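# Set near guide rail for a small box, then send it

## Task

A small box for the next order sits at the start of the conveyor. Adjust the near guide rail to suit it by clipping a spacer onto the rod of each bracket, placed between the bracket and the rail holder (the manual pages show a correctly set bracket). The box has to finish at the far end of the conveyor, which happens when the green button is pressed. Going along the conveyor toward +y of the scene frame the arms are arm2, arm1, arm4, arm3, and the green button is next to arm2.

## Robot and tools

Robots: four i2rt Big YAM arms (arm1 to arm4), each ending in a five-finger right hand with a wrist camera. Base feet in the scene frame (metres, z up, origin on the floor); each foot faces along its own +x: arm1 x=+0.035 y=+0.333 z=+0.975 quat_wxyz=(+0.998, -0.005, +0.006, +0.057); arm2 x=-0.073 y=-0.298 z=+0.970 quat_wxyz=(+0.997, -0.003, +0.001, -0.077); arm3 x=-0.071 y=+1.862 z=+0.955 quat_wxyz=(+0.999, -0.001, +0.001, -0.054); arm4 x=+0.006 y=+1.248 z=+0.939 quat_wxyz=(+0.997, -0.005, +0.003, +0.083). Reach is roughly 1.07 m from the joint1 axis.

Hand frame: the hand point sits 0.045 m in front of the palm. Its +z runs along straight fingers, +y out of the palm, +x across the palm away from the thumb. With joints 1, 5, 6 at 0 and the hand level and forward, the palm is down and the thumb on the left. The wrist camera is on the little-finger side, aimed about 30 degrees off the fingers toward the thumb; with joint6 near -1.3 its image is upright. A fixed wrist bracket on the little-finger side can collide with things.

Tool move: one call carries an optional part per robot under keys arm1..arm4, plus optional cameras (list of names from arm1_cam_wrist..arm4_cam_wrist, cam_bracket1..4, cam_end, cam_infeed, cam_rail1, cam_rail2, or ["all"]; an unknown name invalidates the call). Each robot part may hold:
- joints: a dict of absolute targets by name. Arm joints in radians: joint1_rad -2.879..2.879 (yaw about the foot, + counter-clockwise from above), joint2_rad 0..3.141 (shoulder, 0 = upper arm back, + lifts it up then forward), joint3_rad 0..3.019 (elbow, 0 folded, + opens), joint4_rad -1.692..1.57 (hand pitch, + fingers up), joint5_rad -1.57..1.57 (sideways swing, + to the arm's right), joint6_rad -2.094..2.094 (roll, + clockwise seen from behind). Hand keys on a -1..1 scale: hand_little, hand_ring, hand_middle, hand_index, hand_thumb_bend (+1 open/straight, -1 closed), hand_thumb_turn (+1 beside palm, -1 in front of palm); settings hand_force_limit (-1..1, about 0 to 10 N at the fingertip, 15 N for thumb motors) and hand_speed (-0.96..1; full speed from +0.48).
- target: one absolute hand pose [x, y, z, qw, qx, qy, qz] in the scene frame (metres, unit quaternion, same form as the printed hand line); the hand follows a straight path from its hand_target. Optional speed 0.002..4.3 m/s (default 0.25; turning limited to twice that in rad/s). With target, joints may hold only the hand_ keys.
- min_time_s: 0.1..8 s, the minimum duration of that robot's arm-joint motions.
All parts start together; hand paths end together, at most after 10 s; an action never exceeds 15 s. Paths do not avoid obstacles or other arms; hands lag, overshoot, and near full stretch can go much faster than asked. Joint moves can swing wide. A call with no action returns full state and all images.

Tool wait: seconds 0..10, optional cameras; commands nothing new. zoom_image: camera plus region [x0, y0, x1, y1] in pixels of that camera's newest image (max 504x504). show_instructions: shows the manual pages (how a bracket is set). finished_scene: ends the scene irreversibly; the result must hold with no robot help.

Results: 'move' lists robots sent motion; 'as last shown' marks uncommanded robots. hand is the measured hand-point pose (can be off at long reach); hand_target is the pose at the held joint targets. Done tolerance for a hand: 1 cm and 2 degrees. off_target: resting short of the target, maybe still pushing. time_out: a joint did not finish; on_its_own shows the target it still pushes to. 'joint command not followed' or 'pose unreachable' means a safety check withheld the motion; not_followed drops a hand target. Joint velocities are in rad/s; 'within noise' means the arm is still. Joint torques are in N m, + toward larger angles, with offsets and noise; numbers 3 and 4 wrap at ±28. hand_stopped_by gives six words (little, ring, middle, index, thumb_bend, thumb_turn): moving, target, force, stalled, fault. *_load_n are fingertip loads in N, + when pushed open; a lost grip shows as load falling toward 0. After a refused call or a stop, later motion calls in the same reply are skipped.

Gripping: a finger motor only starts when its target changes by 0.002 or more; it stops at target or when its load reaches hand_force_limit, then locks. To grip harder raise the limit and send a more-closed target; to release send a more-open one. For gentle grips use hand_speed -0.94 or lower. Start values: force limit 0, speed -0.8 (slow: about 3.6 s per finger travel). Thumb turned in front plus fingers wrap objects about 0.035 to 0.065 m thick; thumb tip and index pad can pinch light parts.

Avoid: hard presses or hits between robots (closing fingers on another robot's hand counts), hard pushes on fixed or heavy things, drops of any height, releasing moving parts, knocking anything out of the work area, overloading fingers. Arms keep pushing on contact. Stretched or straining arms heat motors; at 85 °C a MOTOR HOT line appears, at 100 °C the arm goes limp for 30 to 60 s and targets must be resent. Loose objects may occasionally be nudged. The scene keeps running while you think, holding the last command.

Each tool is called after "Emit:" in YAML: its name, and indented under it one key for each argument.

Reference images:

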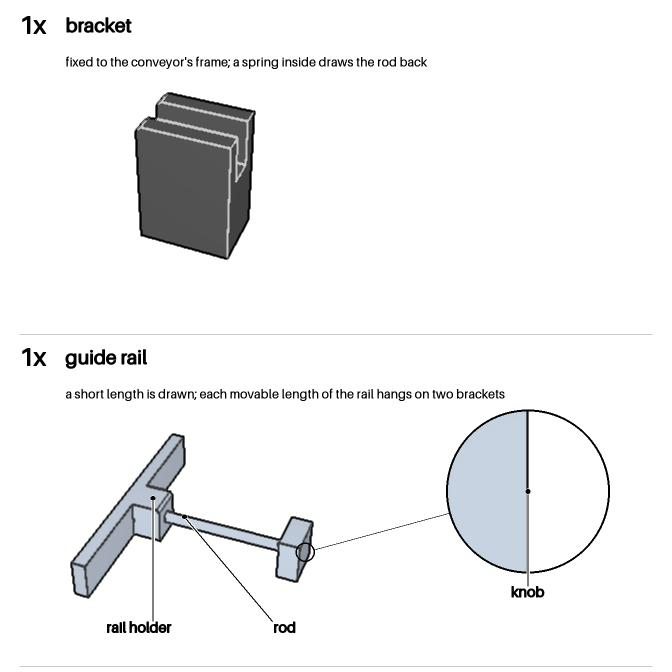

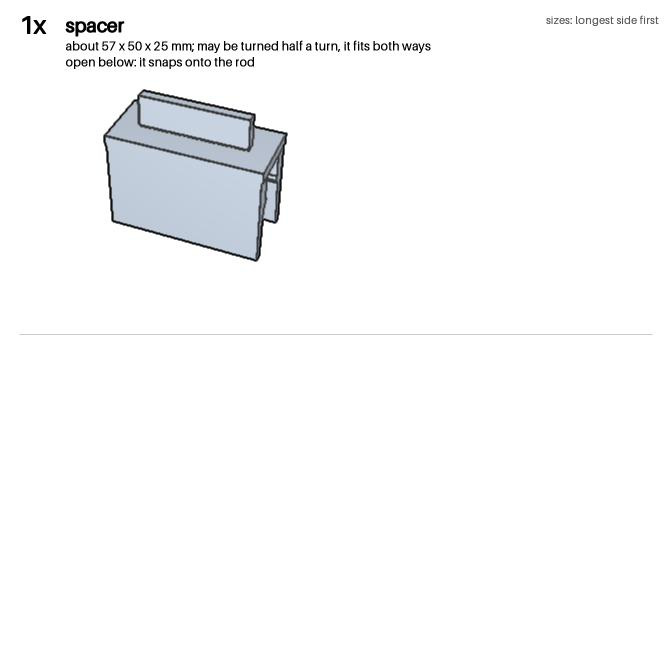

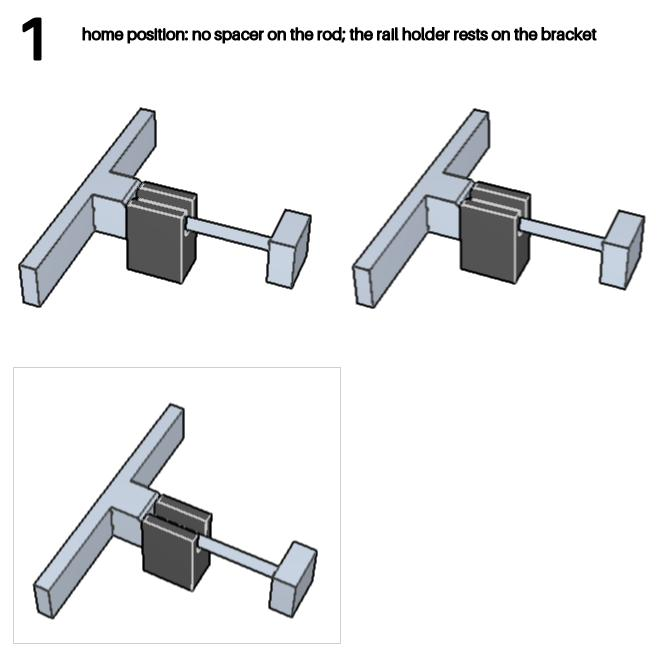

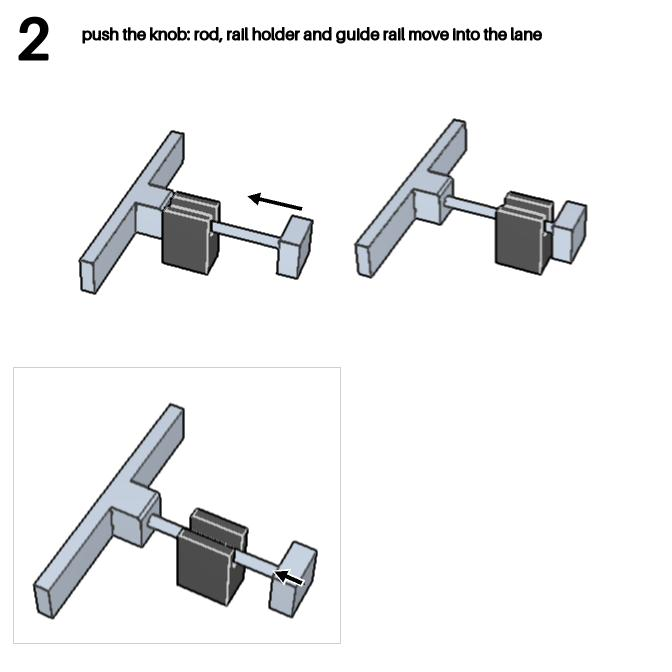

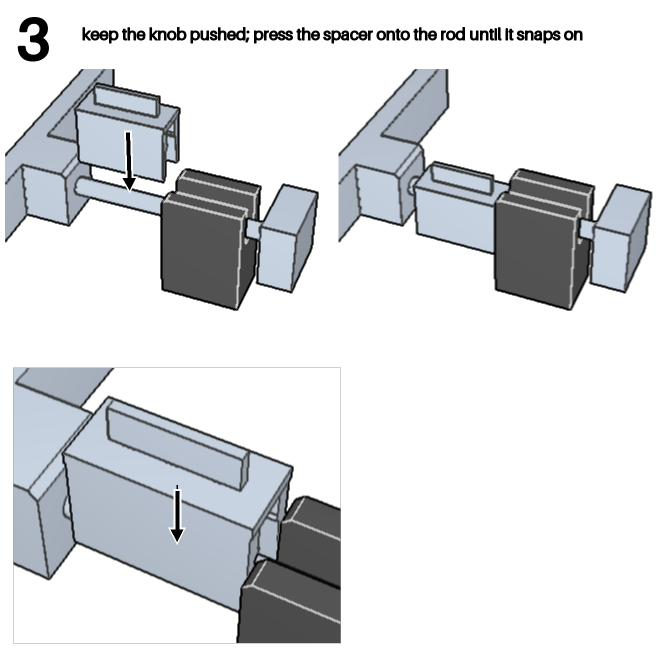

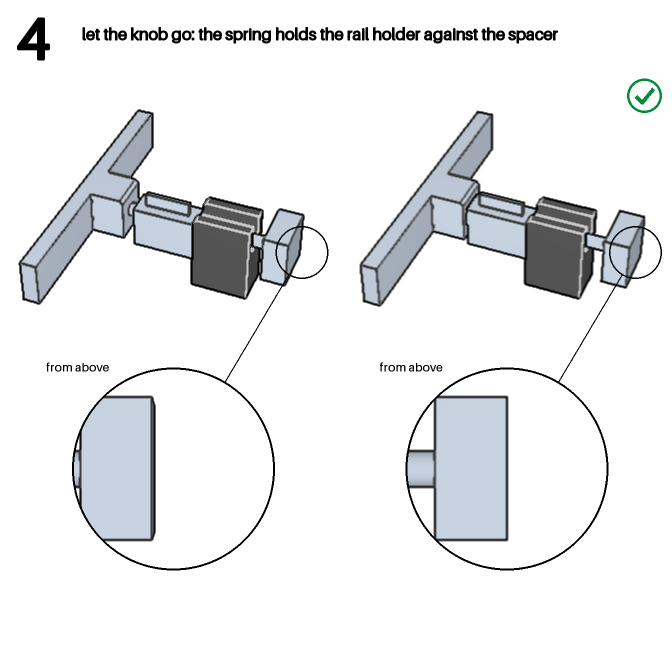

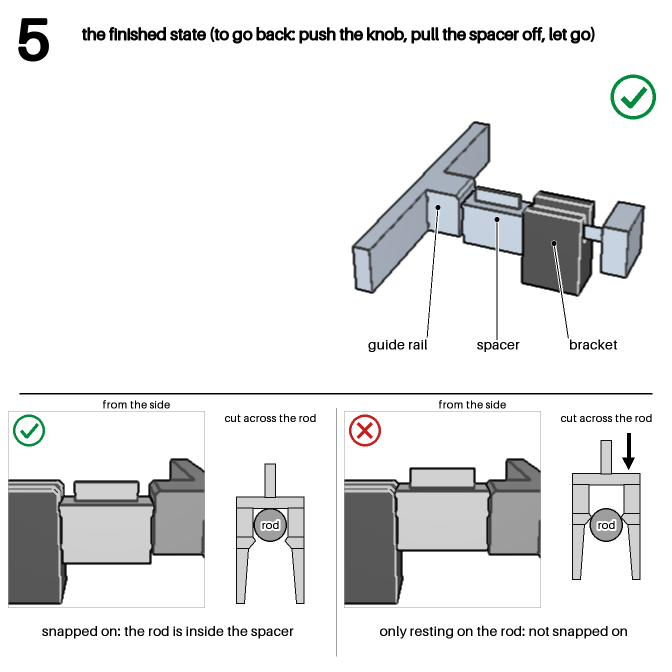

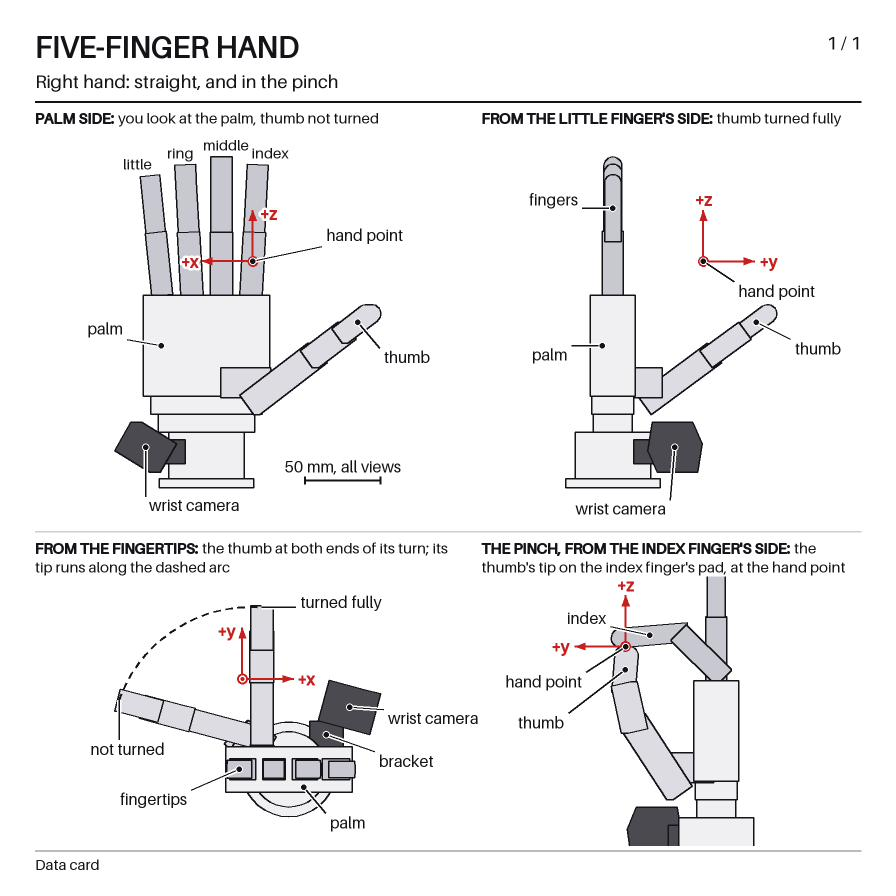

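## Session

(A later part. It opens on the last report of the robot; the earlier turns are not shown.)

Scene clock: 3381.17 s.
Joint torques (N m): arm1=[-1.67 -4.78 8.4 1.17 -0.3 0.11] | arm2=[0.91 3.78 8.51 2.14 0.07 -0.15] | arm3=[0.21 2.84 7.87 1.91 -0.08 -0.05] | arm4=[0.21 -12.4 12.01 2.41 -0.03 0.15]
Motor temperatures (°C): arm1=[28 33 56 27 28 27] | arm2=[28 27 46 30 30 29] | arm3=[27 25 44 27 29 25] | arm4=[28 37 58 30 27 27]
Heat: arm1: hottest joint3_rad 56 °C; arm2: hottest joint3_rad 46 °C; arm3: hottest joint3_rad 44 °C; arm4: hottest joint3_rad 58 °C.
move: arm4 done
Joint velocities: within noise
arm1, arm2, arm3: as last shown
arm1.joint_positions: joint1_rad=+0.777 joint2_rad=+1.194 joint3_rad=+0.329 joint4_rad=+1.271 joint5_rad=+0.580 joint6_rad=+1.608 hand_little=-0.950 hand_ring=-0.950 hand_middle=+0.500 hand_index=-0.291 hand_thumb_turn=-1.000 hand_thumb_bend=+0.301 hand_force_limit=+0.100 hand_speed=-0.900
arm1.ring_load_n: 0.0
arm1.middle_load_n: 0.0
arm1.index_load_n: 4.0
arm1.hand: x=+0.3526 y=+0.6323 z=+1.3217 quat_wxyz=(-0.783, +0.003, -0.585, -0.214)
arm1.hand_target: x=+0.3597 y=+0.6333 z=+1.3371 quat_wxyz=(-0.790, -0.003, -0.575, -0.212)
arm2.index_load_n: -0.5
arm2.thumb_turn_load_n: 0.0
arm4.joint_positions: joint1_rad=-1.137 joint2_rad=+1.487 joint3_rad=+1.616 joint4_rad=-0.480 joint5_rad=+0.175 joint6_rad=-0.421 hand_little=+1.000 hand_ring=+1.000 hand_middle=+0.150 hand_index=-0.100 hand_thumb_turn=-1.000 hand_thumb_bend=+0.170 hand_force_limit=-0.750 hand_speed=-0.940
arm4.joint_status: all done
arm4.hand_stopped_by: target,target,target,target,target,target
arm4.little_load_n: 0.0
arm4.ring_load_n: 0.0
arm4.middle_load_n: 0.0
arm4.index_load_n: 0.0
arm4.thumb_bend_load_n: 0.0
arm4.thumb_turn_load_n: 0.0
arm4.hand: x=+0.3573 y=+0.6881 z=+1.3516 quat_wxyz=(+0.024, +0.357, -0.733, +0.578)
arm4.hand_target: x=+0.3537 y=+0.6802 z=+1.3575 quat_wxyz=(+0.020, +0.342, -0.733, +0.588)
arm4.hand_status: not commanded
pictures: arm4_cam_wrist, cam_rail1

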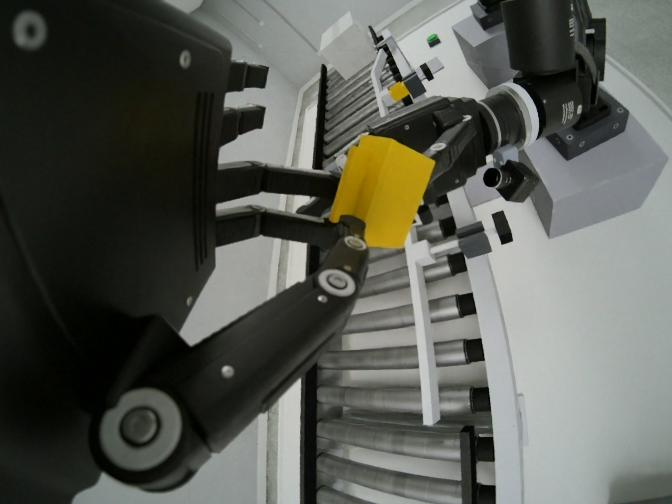

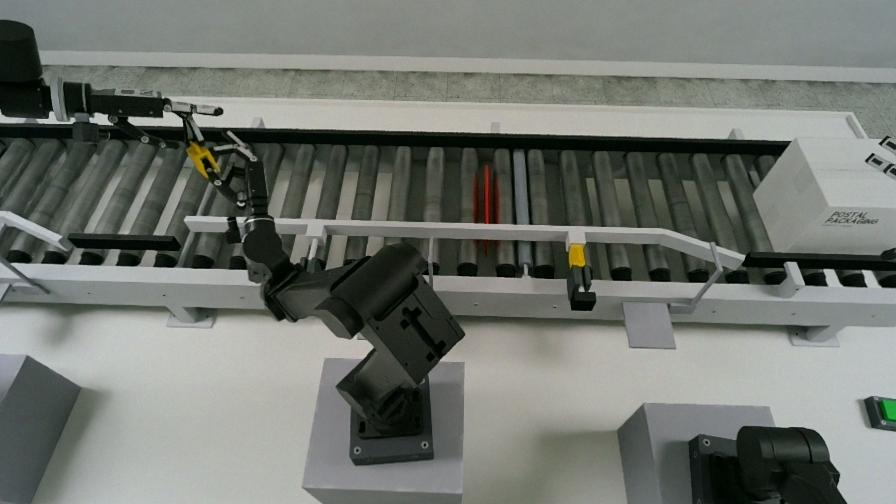

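Emit:
move:
  arm4: {"target":[0.3447,0.667,1.364,-0.0203,-0.3419,0.7322,-0.5886],"speed":0.05,"joints":{"hand_speed":-0.5,"hand_index":0.3,"hand_middle":0.3}}
  cameras: ["cam_rail1","arm4_cam_wrist"]

Emit:
zoom_image:
  camera: "cam_rail1"
  region: [165, 125, 235, 185]

Emit:
zoom_image:
  camera: "arm4_cam_wrist"
  region: [280, 120, 460, 280]

Scene clock: 3408.07 s.
Joint torques (N m): arm1=[-1.03 -4.66 8.47 1.2 -0.32 0.09] | arm2=[0.97 3.84 8.5 2.17 0.07 -0.15] | arm3=[0.26 2.84 7.87 1.89 -0.08 -0.05] | arm4=[0.26 -11.16 15.09 1.85 -0.04 0.08]
Motor temperatures (°C): arm1=[28 33 56 27 28 27] | arm2=[27 27 46 30 30 29] | arm3=[27 25 44 27 29 25] | arm4=[28 37 58 30 27 27]
Heat: arm1: hottest joint3_rad 56 °C; arm2: hottest joint3_rad 46 °C; arm3: hottest joint3_rad 44 °C; arm4: hottest joint3_rad 58 °C.
move: arm4 off_target
Joint velocities: within noise
arm1, arm2, arm3: as last shown
arm1.joint_positions: joint1_rad=+0.775 joint2_rad=+1.194 joint3_rad=+0.329 joint4_rad=+1.269 joint5_rad=+0.580 joint6_rad=+1.608 hand_little=-0.950 hand_ring=-0.950 hand_middle=+0.500 hand_index=-0.291 hand_thumb_turn=-1.000 hand_thumb_bend=+0.301 hand_force_limit=+0.100 hand_speed=-0.900
arm1.thumb_bend_load_n: 5.5
arm1.hand: x=+0.3532 y=+0.6319 z=+1.3213 quat_wxyz=(-0.782, +0.003, -0.585, -0.213)
arm1.hand_target: x=+0.3602 y=+0.6329 z=+1.3370 quat_wxyz=(-0.790, -0.003, -0.576, -0.211)
arm2.index_load_n: 0.0
arm4.joint_positions: joint1_rad=-1.166 joint2_rad=+1.490 joint3_rad=+1.616 joint4_rad=-0.480 joint5_rad=+0.148 joint6_rad=-0.421 hand_little=+1.000 hand_ring=+1.000 hand_middle=+0.300 hand_index=+0.300 hand_thumb_turn=-1.000 hand_thumb_bend=+0.170 hand_force_limit=-0.750 hand_speed=-0.500
arm4.joint_status: all done
arm4.hand_stopped_by: target,target,target,target,target,target
arm4.little_load_n: 0.0
arm4.ring_load_n: 0.0
arm4.middle_load_n: 0.0
arm4.index_load_n: 0.0
arm4.thumb_bend_load_n: 0.0
arm4.thumb_turn_load_n: 0.0
arm4.hand: x=+0.3460 y=+0.6797 z=+1.3496 quat_wxyz=(+0.021, +0.354, -0.736, +0.576)
arm4.hand_target: x=+0.3450 y=+0.6678 z=+1.3639 quat_wxyz=(+0.020, +0.342, -0.732, +0.589)
arm4.hand_status: off_target (0.019 m and 2.0 deg from the pose sent, 0.028 m and 2.1 deg at the start)
pictures: arm4_cam_wrist, cam_rail1

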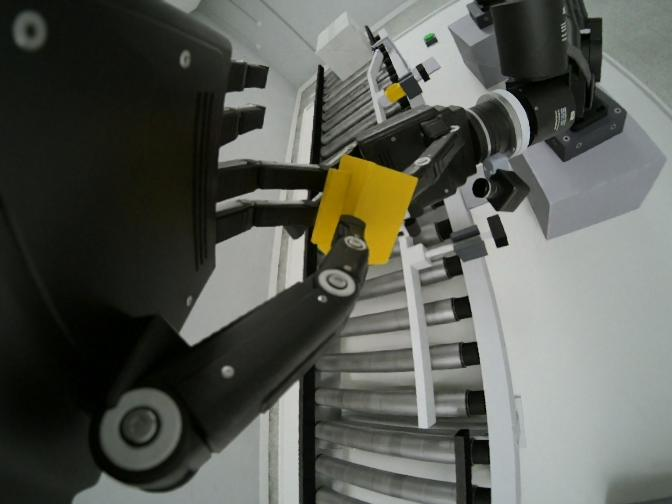

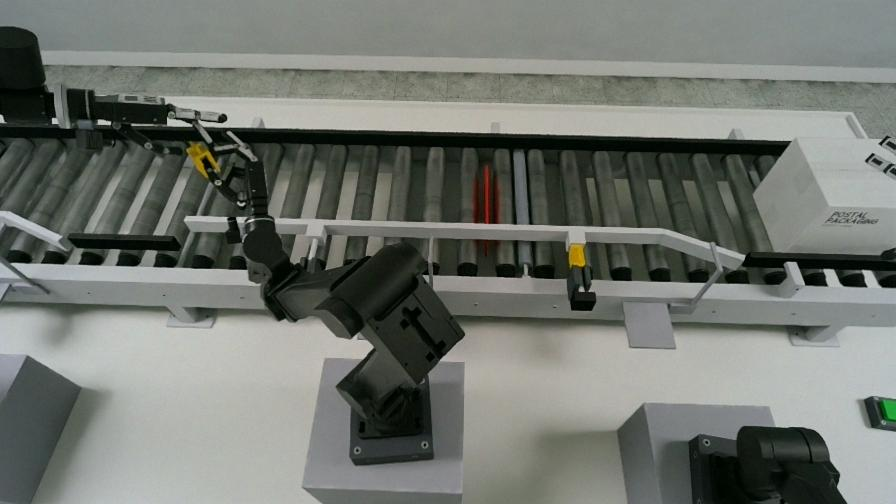

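Scaled by 7.200.

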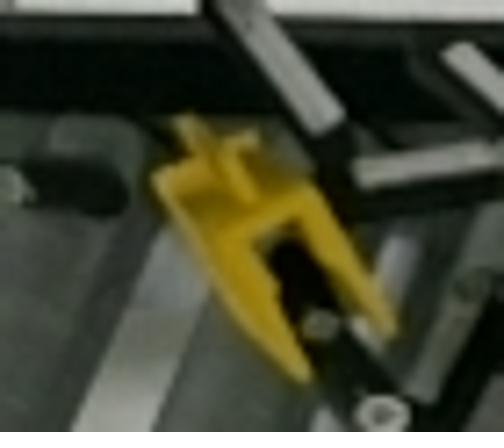

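Scaled by 2.800 from the camera's image (finer frame: 960x720).

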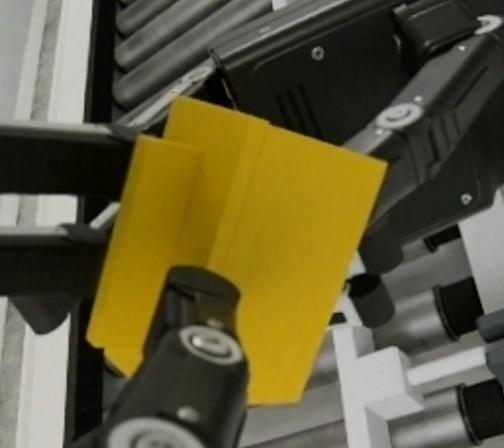

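Emit:
move:
  arm4: {"target":[0.3500,0.6600,1.3645,-0.0203,-0.3419,0.7322,-0.5886],"speed":0.05}
  cameras: ["cam_rail1","arm4_cam_wrist"]

Emit:
zoom_image:
  camera: "cam_rail1"
  region: [165, 125, 235, 185]

Emit:
zoom_image:
  camera: "arm4_cam_wrist"
  region: [280, 120, 460, 280]

Scene clock: 3420.77 s.
Joint torques (N m): arm1=[-1.32 -4.6 8.51 1.28 -0.27 0.09] | arm2=[0.91 3.84 8.51 2.15 0.07 -0.15] | arm3=[0.21 2.84 7.88 1.91 -0.08 -0.06] | arm4=[0.26 -10.93 16.23 1.7 0.11 0.08]
Motor temperatures (°C): arm1=[28 33 56 27 28 27] | arm2=[27 27 46 30 30 29] | arm3=[27 25 44 27 29 25] | arm4=[28 37 60 30 27 27]
Heat: arm1: hottest joint3_rad 56 °C; arm2: hottest joint3_rad 46 °C; arm3: hottest joint3_rad 44 °C; arm4: hottest joint3_rad 60 °C.
move: arm4 off_target
Joint velocities: within noise
arm1, arm2, arm3: as last shown
arm1.joint_positions: joint1_rad=+0.765 joint2_rad=+1.194 joint3_rad=+0.329 joint4_rad=+1.268 joint5_rad=+0.580 joint6_rad=+1.608 hand_little=-0.950 hand_ring=-0.950 hand_middle=+0.500 hand_index=-0.291 hand_thumb_turn=-1.000 hand_thumb_bend=+0.301 hand_force_limit=+0.100 hand_speed=-0.900
arm1.index_load_n: 3.5
arm1.hand: x=+0.3565 y=+0.6287 z=+1.3209 quat_wxyz=(-0.783, +0.001, -0.586, -0.209)
arm1.hand_target: x=+0.3629 y=+0.6298 z=+1.3371 quat_wxyz=(-0.791, -0.006, -0.575, -0.208)
arm4.joint_positions: joint1_rad=-1.166 joint2_rad=+1.505 joint3_rad=+1.630 joint4_rad=-0.480 joint5_rad=+0.146 joint6_rad=-0.421 hand_little=+1.000 hand_ring=+1.000 hand_middle=+0.300 hand_index=+0.300 hand_thumb_turn=-1.000 hand_thumb_bend=+0.170 hand_force_limit=-0.750 hand_speed=-0.500
arm4.joint_status: not commanded
arm4.hand_stopped_by: target,target,target,target,target,target
arm4.little_load_n: 0.0
arm4.ring_load_n: 0.0
arm4.middle_load_n: 0.0
arm4.index_load_n: 0.0
arm4.thumb_bend_load_n: 0.0
arm4.thumb_turn_load_n: 0.0
arm4.hand: x=+0.3494 y=+0.6750 z=+1.3480 quat_wxyz=(+0.021, +0.354, -0.737, +0.576)
arm4.hand_target: x=+0.3497 y=+0.6605 z=+1.3637 quat_wxyz=(+0.020, +0.342, -0.732, +0.589)
arm4.hand_status: off_target (0.022 m and 2.1 deg from the pose sent, 0.025 m and 2.0 deg at the start)
pictures: arm4_cam_wrist, cam_rail1

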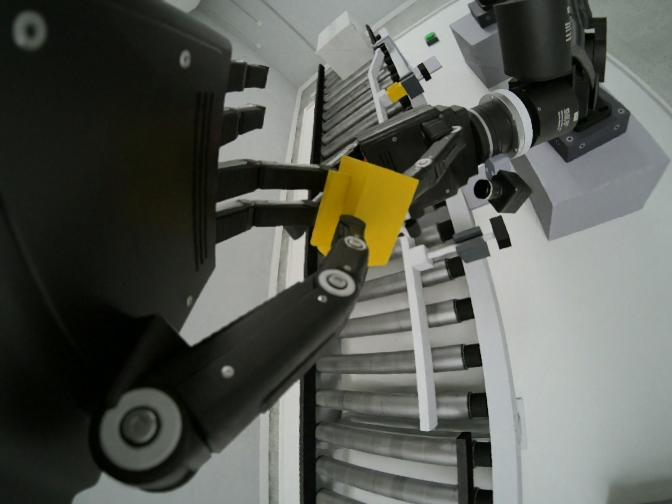

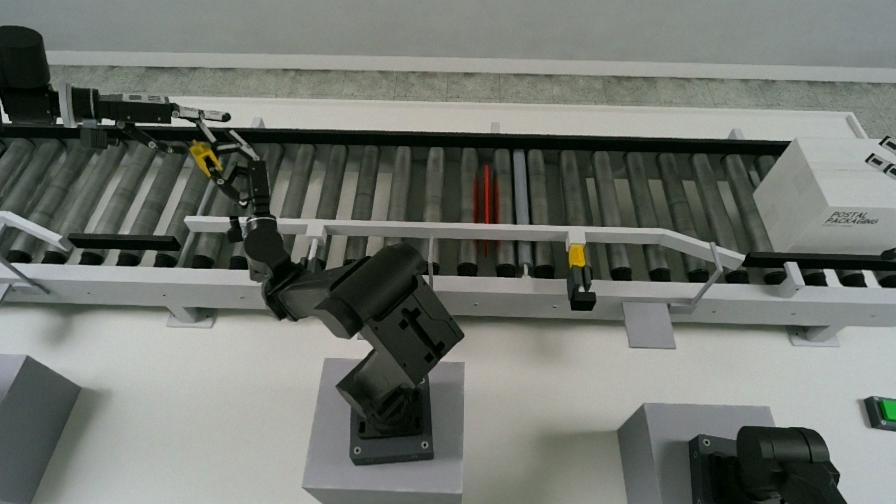

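Scaled by 7.200.

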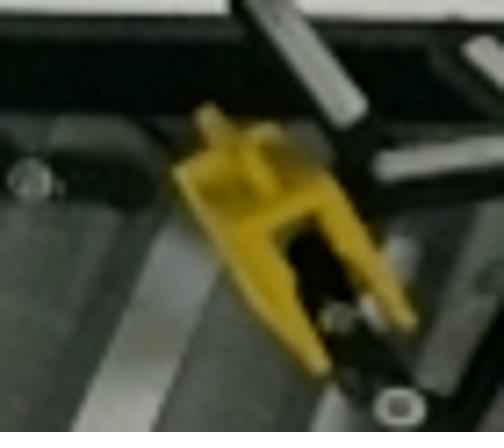

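Scaled by 2.800 from the camera's image (finer frame: 960x720).

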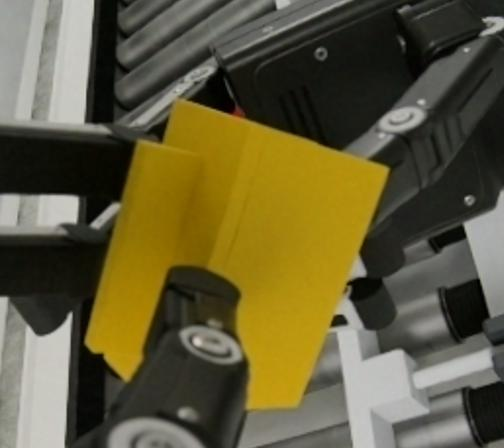

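Emit:
move:
  arm4: {"target":[0.348,0.671,1.385,-0.0203,-0.3419,0.7322,-0.5886],"speed":0.05}
  cameras: ["cam_rail1","arm4_cam_wrist"]

Emit:
zoom_image:
  camera: "cam_rail1"
  region: [165, 125, 235, 185]

Emit:
zoom_image:
  camera: "arm4_cam_wrist"
  region: [280, 120, 460, 280]

Scene clock: 3430.60 s.
Joint torques (N m): arm1=[-1.79 -4.66 8.39 1.4 -0.27 0.07] | arm2=[0.97 3.72 8.49 2.15 0.07 -0.15] | arm3=[0.26 2.84 7.87 1.91 -0.07 -0.05] | arm4=[0.79 -12.45 17.11 0.91 0.35 0.11]
Motor temperatures (°C): arm1=[28 33 56 27 28 27] | arm2=[27 27 46 30 30 29] | arm3=[27 25 44 27 29 25] | arm4=[28 36 59 30 27 27]
Heat: arm1: hottest joint3_rad 56 °C; arm2: hottest joint3_rad 46 °C; arm3: hottest joint3_rad 44 °C; arm4: hottest joint3_rad 59 °C.
move: arm4 off_target
Joint velocities: within noise
arm1, arm2, arm3: as last shown
arm1.index_load_n: 4.0
arm1.thumb_bend_load_n: 5.0
arm2.ring_load_n: 0.5
arm4.joint_positions: joint1_rad=-1.166 joint2_rad=+1.505 joint3_rad=+1.654 joint4_rad=-0.510 joint5_rad=+0.146 joint6_rad=-0.421 hand_little=+1.000 hand_ring=+1.000 hand_middle=+0.300 hand_index=+0.300 hand_thumb_turn=-1.000 hand_thumb_bend=+0.170 hand_force_limit=-0.750 hand_speed=-0.500
arm4.joint_status: not commanded
arm4.hand_stopped_by: target,target,target,target,target,target
arm4.little_load_n: 0.0
arm4.ring_load_n: 0.0
arm4.middle_load_n: 0.0
arm4.index_load_n: 0.0
arm4.thumb_bend_load_n: 0.0
arm4.thumb_turn_load_n: 0.0
arm4.hand: x=+0.3482 y=+0.6770 z=+1.3559 quat_wxyz=(+0.021, +0.355, -0.738, +0.573)
arm4.hand_target: x=+0.3478 y=+0.6715 z=+1.3850 quat_wxyz=(+0.020, +0.342, -0.731, +0.590)
arm4.hand_status: off_target (0.030 m and 2.4 deg from the pose sent, 0.037 m and 2.1 deg at the start)
pictures: arm4_cam_wrist, cam_rail1

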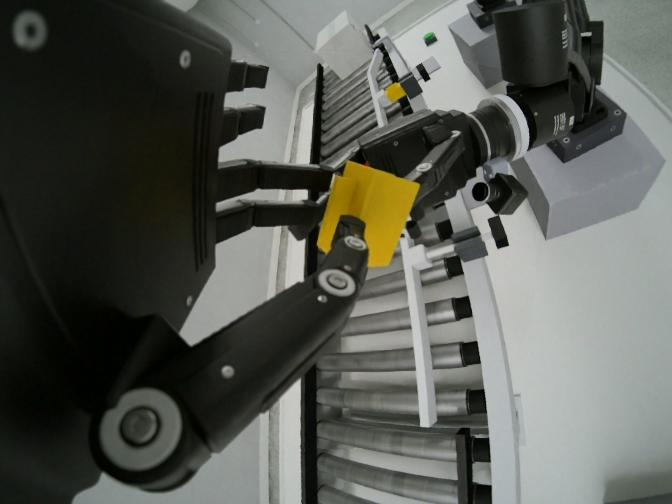

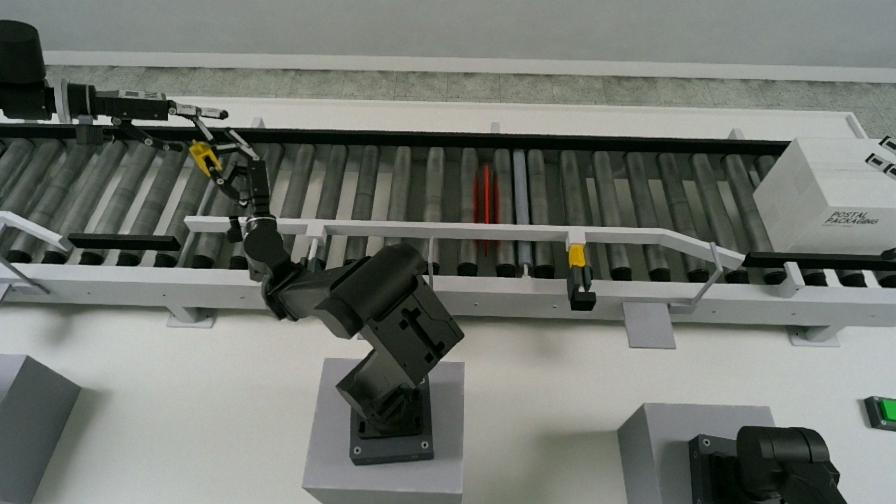

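Scaled by 7.200.

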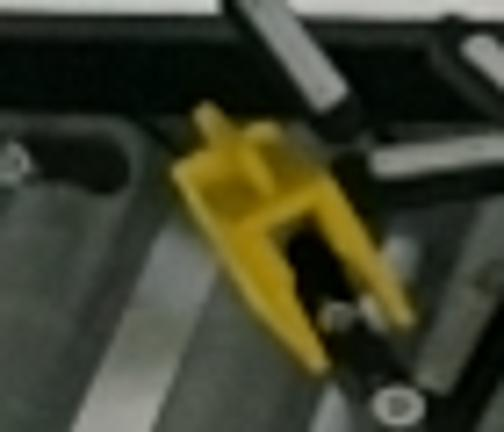

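Scaled by 2.800 from the camera's image (finer frame: 960x720).

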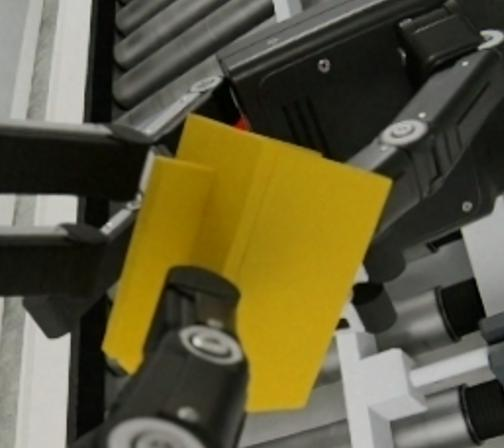

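Emit:
move:
  arm4: {"target":[0.3485,0.672,1.394,-0.0203,-0.3419,0.7322,-0.5886],"speed":0.05}

Emit:
move:
  arm4: {"target":[0.3555,0.663,1.394,-0.0203,-0.3419,0.7322,-0.5886],"speed":0.05}
  cameras: ["cam_rail1","arm4_cam_wrist"]

Emit:
zoom_image:
  camera: "cam_rail1"
  region: [165, 125, 235, 185]

Emit:
zoom_image:
  camera: "arm4_cam_wrist"
  region: [280, 120, 460, 280]

Scene clock: 3438.57 s.
Joint torques (N m): arm1=[-0.91 -4.54 8.54 1.32 -0.28 0.1] | arm2=[0.97 3.84 8.51 2.18 0.07 -0.14] | arm3=[0.21 2.84 7.88 1.89 -0.07 -0.05] | arm4=[0.91 -12.16 16.98 0.91 0.34 0.11]
Motor temperatures (°C): arm1=[28 33 56 27 28 27] | arm2=[27 27 46 30 30 29] | arm3=[27 25 44 27 29 25] | arm4=[28 36 61 29 27 27]
Heat: arm1: hottest joint3_rad 56 °C; arm2: hottest joint3_rad 46 °C; arm3: hottest joint3_rad 44 °C; arm4: hottest joint3_rad 61 °C.
move: arm4 off_target
Joint velocities: within noise
arm1, arm2, arm3: as last shown
arm1.thumb_bend_load_n: 5.5
arm1.thumb_turn_load_n: -0.5
arm2.ring_load_n: 0.0
arm4.joint_positions: joint1_rad=-1.166 joint2_rad=+1.505 joint3_rad=+1.684 joint4_rad=-0.536 joint5_rad=+0.148 joint6_rad=-0.421 hand_little=+1.000 hand_ring=+1.000 hand_middle=+0.300 hand_index=+0.300 hand_thumb_turn=-1.000 hand_thumb_bend=+0.170 hand_force_limit=-0.750 hand_speed=-0.500
arm4.joint_status: not commanded
arm4.hand_stopped_by: target,target,target,target,target,target
arm4.little_load_n: 0.0
arm4.ring_load_n: 0.0
arm4.middle_load_n: 0.0
arm4.index_load_n: 0.0
arm4.thumb_bend_load_n: 0.0
arm4.thumb_turn_load_n: 0.0
arm4.hand: x=+0.3473 y=+0.6781 z=+1.3676 quat_wxyz=(+0.022, +0.354, -0.737, +0.575)
arm4.hand_target: x=+0.3483 y=+0.6726 z=+1.3930 quat_wxyz=(+0.020, +0.342, -0.732, +0.589)
arm4.hand_status: off_target (0.027 m and 2.2 deg from the pose sent, 0.038 m and 2.4 deg at the start)
pictures: none

Scene clock: 3439.53 s.
Joint torques (N m): arm1=[-1.38 -4.84 8.47 1.46 -0.32 0.06] | arm2=[0.97 3.84 8.49 2.17 0.07 -0.15] | arm3=[0.26 2.84 7.88 1.91 -0.08 -0.05] | arm4=[1.14 -12.16 17.09 0.9 0.34 0.11]
Motor temperatures (°C): arm1=[28 33 56 27 28 27] | arm2=[27 27 46 30 30 29] | arm3=[27 25 44 27 29 25] | arm4=[28 36 61 29 27 27]
Heat: arm1: hottest joint3_rad 56 °C; arm2: hottest joint3_rad 46 °C; arm3: hottest joint3_rad 44 °C; arm4: hottest joint3_rad 61 °C.
move: arm4 off_target
Joint velocities: within noise
arm1, arm2, arm3: as last shown
arm1.thumb_bend_load_n: 5.0
arm1.thumb_turn_load_n: -1.0
arm4.joint_positions: joint1_rad=-1.166 joint2_rad=+1.535 joint3_rad=+1.717 joint4_rad=-0.541 joint5_rad=+0.151 joint6_rad=-0.421 hand_little=+1.000 hand_ring=+1.000 hand_middle=+0.300 hand_index=+0.300 hand_thumb_turn=-1.000 hand_thumb_bend=+0.170 hand_force_limit=-0.750 hand_speed=-0.500
arm4.joint_status: not commanded
arm4.hand_stopped_by: target,target,target,target,target,target
arm4.little_load_n: 0.0
arm4.ring_load_n: 0.0
arm4.middle_load_n: 0.0
arm4.index_load_n: 0.0
arm4.thumb_bend_load_n: 0.0
arm4.thumb_turn_load_n: 0.0
arm4.hand: x=+0.3526 y=+0.6687 z=+1.3680 quat_wxyz=(+0.023, +0.354, -0.738, +0.575)
arm4.hand_target: x=+0.3551 y=+0.6636 z=+1.3936 quat_wxyz=(+0.020, +0.342, -0.732, +0.589)
arm4.hand_status: off_target (0.027 m and 2.2 deg from the pose sent, 0.031 m and 2.2 deg at the start)
pictures: arm4_cam_wrist, cam_rail1

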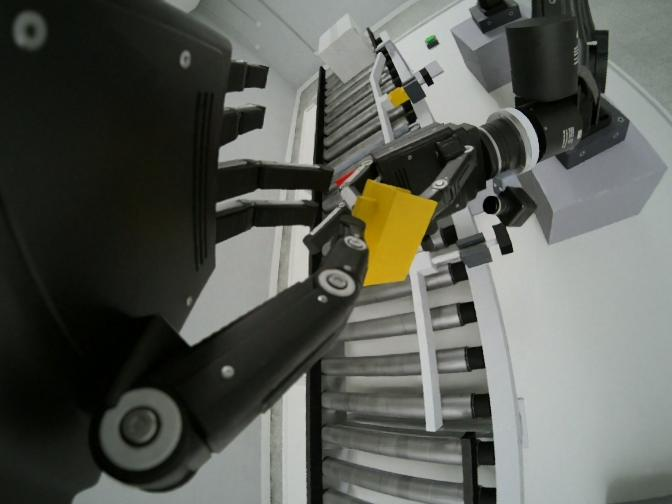

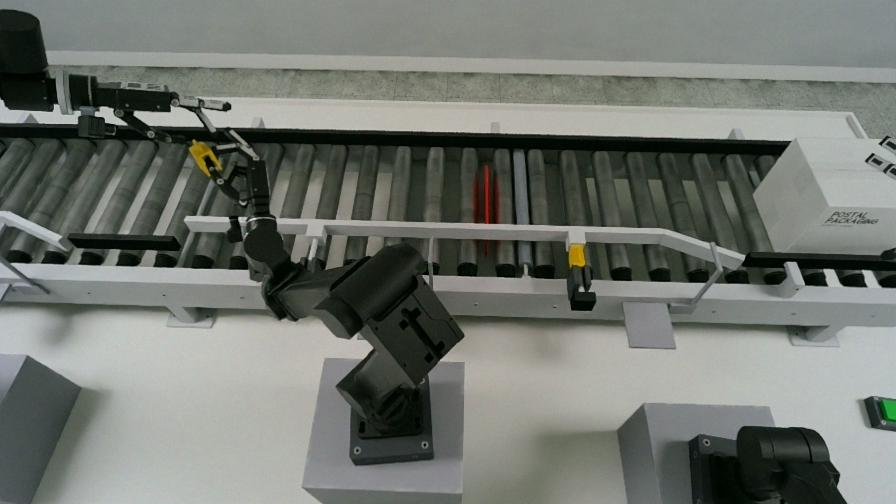

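Scaled by 7.200.

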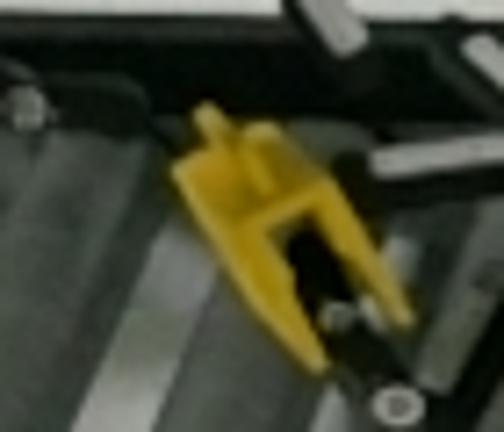

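Scaled by 2.800 from the camera's image (finer frame: 960x720).

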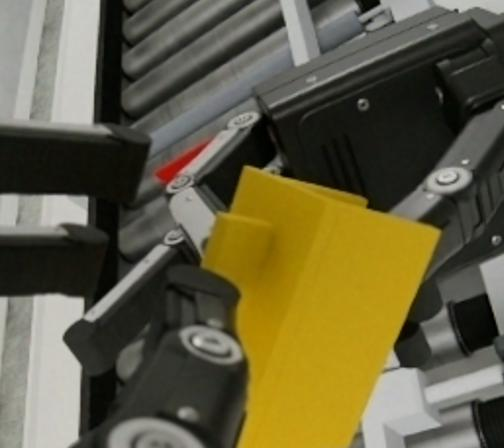

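Emit:
move:
  arm4: {"target":[0.3595,0.6608,1.371,-0.0203,-0.3419,0.7322,-0.5886],"speed":0.05}
  cameras: ["cam_rail1","arm4_cam_wrist"]

Emit:
zoom_image:
  camera: "cam_rail1"
  region: [165, 125, 235, 185]

Emit:
zoom_image:
  camera: "arm4_cam_wrist"
  region: [280, 120, 460, 280]

Scene clock: 3450.83 s.
Joint torques (N m): arm1=[-1.03 -4.66 8.51 1.47 -0.29 0.04] | arm2=[0.91 3.78 8.5 2.15 0.06 -0.14] | arm3=[0.26 2.84 7.88 1.91 -0.08 -0.05] | arm4=[1.44 -12.28 11.69 2.41 0.34 0.11]
Motor temperatures (°C): arm1=[28 33 56 27 28 27] | arm2=[27 27 46 30 30 29] | arm3=[27 25 44 27 29 25] | arm4=[28 36 65 29 27 27]
Heat: arm1: hottest joint3_rad 56 °C; arm2: hottest joint3_rad 46 °C; arm3: hottest joint3_rad 44 °C; arm4: hottest joint3_rad 65 °C.
move: arm4 done
Joint velocities: within noise
arm1, arm2, arm3: as last shown
arm4.joint_positions: joint1_rad=-1.166 joint2_rad=+1.535 joint3_rad=+1.717 joint4_rad=-0.519 joint5_rad=+0.154 joint6_rad=-0.421 hand_little=+1.000 hand_ring=+1.000 hand_middle=+0.300 hand_index=+0.300 hand_thumb_turn=-1.000 hand_thumb_bend=+0.170 hand_force_limit=-0.750 hand_speed=-0.500
arm4.joint_status: not commanded
arm4.hand_stopped_by: target,target,target,target,target,target
arm4.little_load_n: 0.0
arm4.ring_load_n: 0.0
arm4.middle_load_n: 0.0
arm4.index_load_n: 0.0
arm4.thumb_bend_load_n: 0.0
arm4.thumb_turn_load_n: 0.0
arm4.hand: x=+0.3539 y=+0.6657 z=+1.3730 quat_wxyz=(+0.023, +0.349, -0.733, +0.583)
arm4.hand_target: x=+0.3596 y=+0.6610 z=+1.3707 quat_wxyz=(+0.020, +0.342, -0.732, +0.588)
arm4.hand_status: done (0.008 m and 1.1 deg from the pose sent, 0.011 m and 2.2 deg at the start)
pictures: arm4_cam_wrist, cam_rail1

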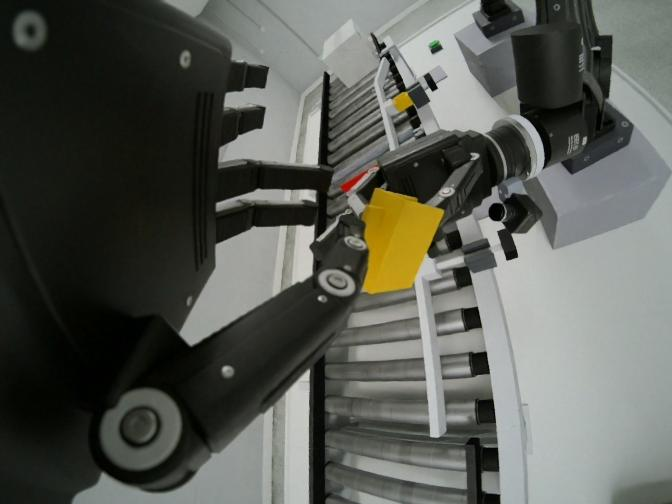

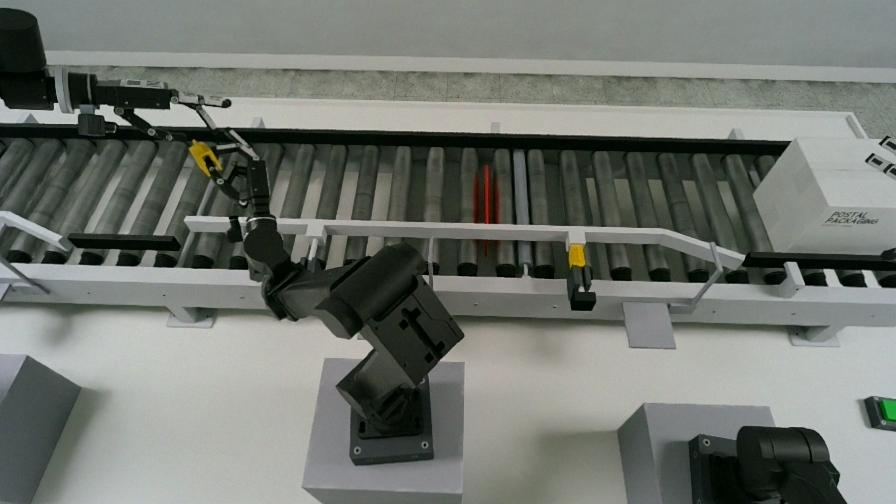

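Scaled by 7.200.

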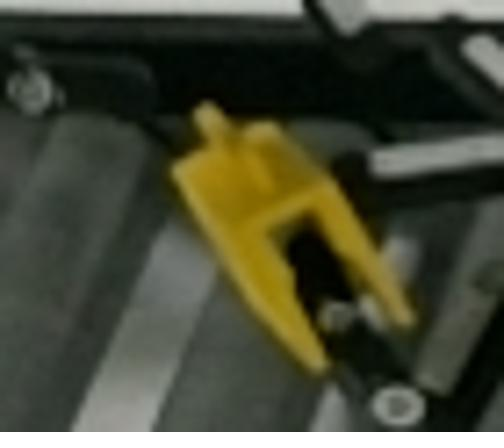

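Scaled by 2.800 from the camera's image (finer frame: 960x720).

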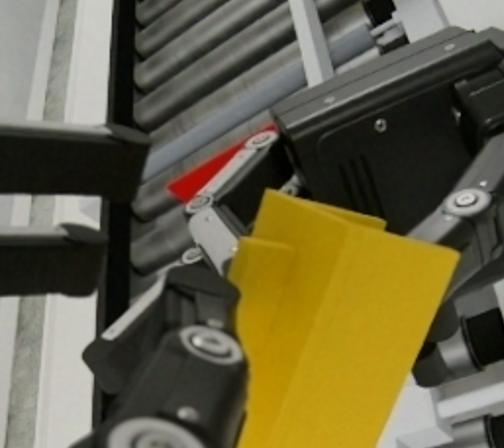

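Emit:
move:
  arm4: {"joints":{"joint3_rad":1.675,"joint4_rad":-0.48},"min_time_s":1.5}

Scene clock: 3464.70 s.
Joint torques (N m): arm1=[-1.14 -4.48 8.54 1.33 -0.31 0.1] | arm2=[0.97 3.84 8.5 2.17 0.07 -0.15] | arm3=[0.26 2.84 7.88 1.91 -0.08 -0.05] | arm4=[1.38 -12.34 11.67 2.41 0.34 0.12]
Motor temperatures (°C): arm1=[28 33 56 27 28 27] | arm2=[27 27 46 30 30 29] | arm3=[27 25 44 27 29 25] | arm4=[28 37 63 30 27 27]
Heat: arm1: hottest joint3_rad 56 °C; arm2: hottest joint3_rad 46 °C; arm3: hottest joint3_rad 44 °C; arm4: hottest joint3_rad 63 °C.
move: arm4 done
Joint velocities: within noise
arm1.joint_positions: joint1_rad=+0.765 joint2_rad=+1.194 joint3_rad=+0.329 joint4_rad=+1.268 joint5_rad=+0.580 joint6_rad=+1.608 hand_little=-0.950 hand_ring=-0.950 hand_middle=+0.500 hand_index=-0.291 hand_thumb_turn=-1.000 hand_thumb_bend=+0.301 hand_force_limit=+0.100 hand_speed=-0.900
arm1.joint_status: not commanded
arm1.hand_stopped_by: target,target,target,force,target,target
arm1.little_load_n: 0.0
arm1.ring_load_n: 0.0
arm1.middle_load_n: 0.0
arm1.index_load_n: 4.0
arm1.thumb_bend_load_n: 5.5
arm1.thumb_turn_load_n: -1.5
arm1.hand: x=+0.3565 y=+0.6287 z=+1.3209 quat_wxyz=(-0.783, +0.001, -0.586, -0.209)
arm1.hand_target: x=+0.3629 y=+0.6298 z=+1.3371 quat_wxyz=(-0.791, -0.006, -0.575, -0.208)
arm1.hand_status: not commanded
arm2.joint_positions: joint1_rad=+0.146 joint2_rad=+0.560 joint3_rad=+1.336 joint4_rad=-1.211 joint5_rad=+0.058 joint6_rad=-1.149 hand_little=+1.000 hand_ring=+1.000 hand_middle=+1.000 hand_index=+1.000 hand_thumb_turn=+1.000 hand_thumb_bend=+1.000 hand_force_limit=+0.000 hand_speed=-0.800
arm2.joint_status: not commanded
arm2.hand_stopped_by: target,target,target,target,target,target
arm2.little_load_n: 0.0
arm2.ring_load_n: 0.0
arm2.middle_load_n: 0.0
arm2.index_load_n: 0.0
arm2.thumb_bend_load_n: 0.0
arm2.thumb_turn_load_n: 0.0
arm2.hand: x=+0.1562 y=-0.3514 z=+1.4671 quat_wxyz=(-0.084, +0.821, -0.194, +0.530)
arm2.hand_target: x=+0.1552 y=-0.3513 z=+1.4789 quat_wxyz=(-0.086, +0.814, -0.192, +0.541)
arm2.hand_status: not commanded
arm3.joint_positions: joint1_rad=-0.183 joint2_rad=+0.625 joint3_rad=+1.366 joint4_rad=-1.295 joint5_rad=-0.032 joint6_rad=-1.281 hand_little=+1.000 hand_ring=+1.000 hand_middle=+1.000 hand_index=+1.000 hand_thumb_turn=+1.000 hand_thumb_bend=+1.000 hand_force_limit=+0.000 hand_speed=-0.800
arm3.joint_status: not commanded
arm3.hand_stopped_by: target,target,target,target,target,target
arm3.little_load_n: 0.0
arm3.ring_load_n: 0.0
arm3.middle_load_n: 0.0
arm3.index_load_n: 0.0
arm3.thumb_bend_load_n: 0.0
arm3.thumb_turn_load_n: 0.0
arm3.hand: x=+0.1496 y=+1.7528 z=+1.4379 quat_wxyz=(-0.013, +0.840, -0.242, +0.485)
arm3.hand_target: x=+0.1488 y=+1.7531 z=+1.4458 quat_wxyz=(-0.013, +0.836, -0.241, +0.494)
arm3.hand_status: not commanded
arm4.joint_positions: joint1_rad=-1.166 joint2_rad=+1.535 joint3_rad=+1.676 joint4_rad=-0.504 joint5_rad=+0.154 joint6_rad=-0.421 hand_little=+1.000 hand_ring=+1.000 hand_middle=+0.300 hand_index=+0.300 hand_thumb_turn=-1.000 hand_thumb_bend=+0.170 hand_force_limit=-0.750 hand_speed=-0.500
arm4.joint_status: all done
arm4.hand_stopped_by: target,target,target,target,target,target
arm4.little_load_n: 0.0
arm4.ring_load_n: 0.0
arm4.middle_load_n: 0.0
arm4.index_load_n: 0.0
arm4.thumb_bend_load_n: 0.0
arm4.thumb_turn_load_n: 0.5
arm4.hand: x=+0.3530 y=+0.6667 z=+1.3514 quat_wxyz=(+0.024, +0.353, -0.739, +0.573)
arm4.hand_target: x=+0.3586 y=+0.6622 z=+1.3489 quat_wxyz=(+0.022, +0.347, -0.739, +0.578)
arm4.hand_status: not commanded
pictures: none

Emit:
move:
  arm4: {"joints":{"joint4_rad":-0.46},"min_time_s":1}
  cameras: ["cam_rail1","arm4_cam_wrist"]

Emit:
zoom_image:
  camera: "cam_rail1"
  region: [165, 125, 235, 185]

Emit:
zoom_image:
  camera: "arm4_cam_wrist"
  region: [280, 120, 460, 280]

Scene clock: 3469.57 s.
Joint torques (N m): arm1=[-1.14 -4.6 8.49 1.31 -0.28 0.07] | arm2=[0.91 3.84 8.5 2.17 0.07 -0.15] | arm3=[0.26 2.9 7.88 1.91 -0.08 -0.05] | arm4=[1.32 -12.28 11.69 2.4 0.34 0.12]
Motor temperatures (°C): arm1=[28 33 56 27 28 27] | arm2=[27 27 46 30 30 29] | arm3=[27 25 44 27 29 25] | arm4=[28 37 62 30 27 27]
Heat: arm1: hottest joint3_rad 56 °C; arm2: hottest joint3_rad 46 °C; arm3: hottest joint3_rad 44 °C; arm4: hottest joint3_rad 62 °C.
move: arm4 done
Joint velocities: within noise
arm1, arm2, arm3: as last shown
arm1.thumb_turn_load_n: -1.0
arm4.joint_positions: joint1_rad=-1.166 joint2_rad=+1.535 joint3_rad=+1.676 joint4_rad=-0.484 joint5_rad=+0.154 joint6_rad=-0.421 hand_little=+1.000 hand_ring=+1.000 hand_middle=+0.300 hand_index=+0.300 hand_thumb_turn=-1.000 hand_thumb_bend=+0.170 hand_force_limit=-0.750 hand_speed=-0.500
arm4.joint_status: all done
arm4.hand_stopped_by: target,target,target,target,target,target
arm4.little_load_n: 0.0
arm4.ring_load_n: 0.0
arm4.middle_load_n: 0.0
arm4.index_load_n: 0.0
arm4.thumb_bend_load_n: 0.0
arm4.thumb_turn_load_n: 0.0
arm4.hand: x=+0.3547 y=+0.6642 z=+1.3560 quat_wxyz=(+0.023, +0.350, -0.734, +0.581)
arm4.hand_target: x=+0.3603 y=+0.6596 z=+1.3535 quat_wxyz=(+0.020, +0.343, -0.734, +0.586)
arm4.hand_status: not commanded
pictures: arm4_cam_wrist, cam_rail1

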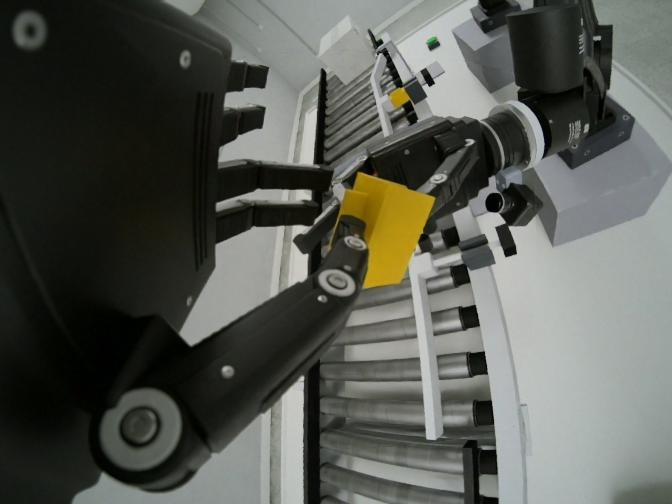

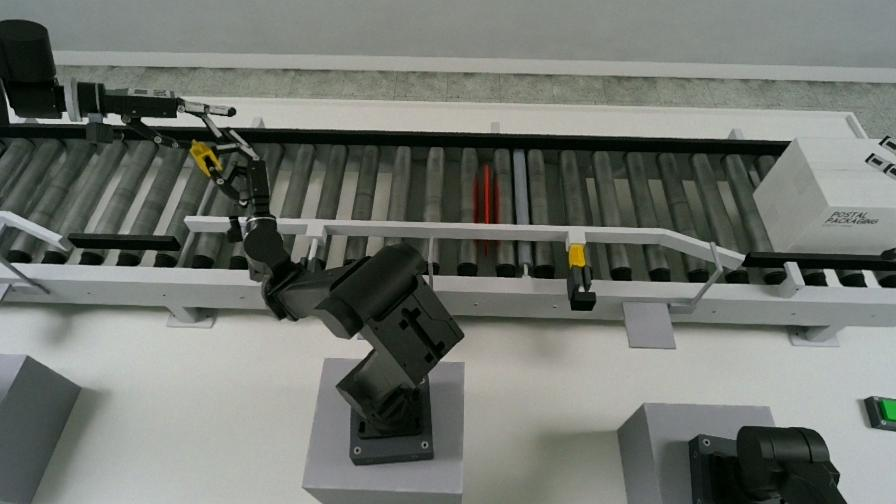

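Scaled by 7.200.

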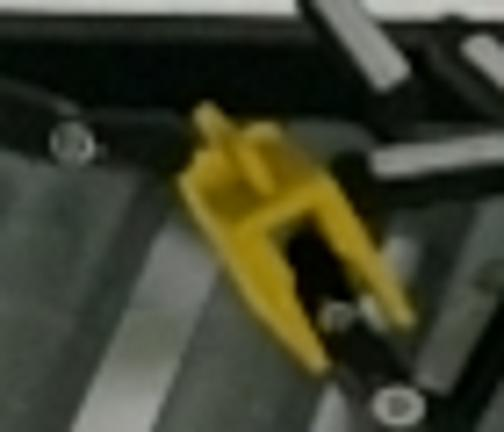

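Scaled by 2.800 from the camera's image (finer frame: 960x720).

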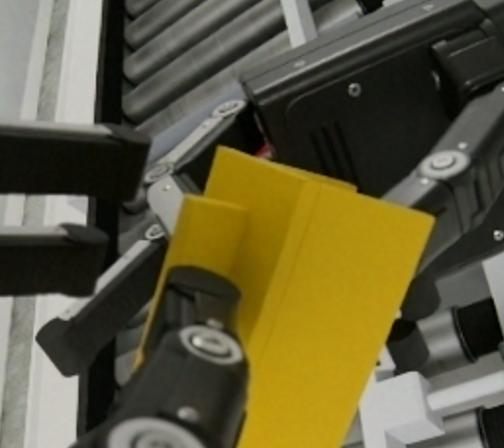

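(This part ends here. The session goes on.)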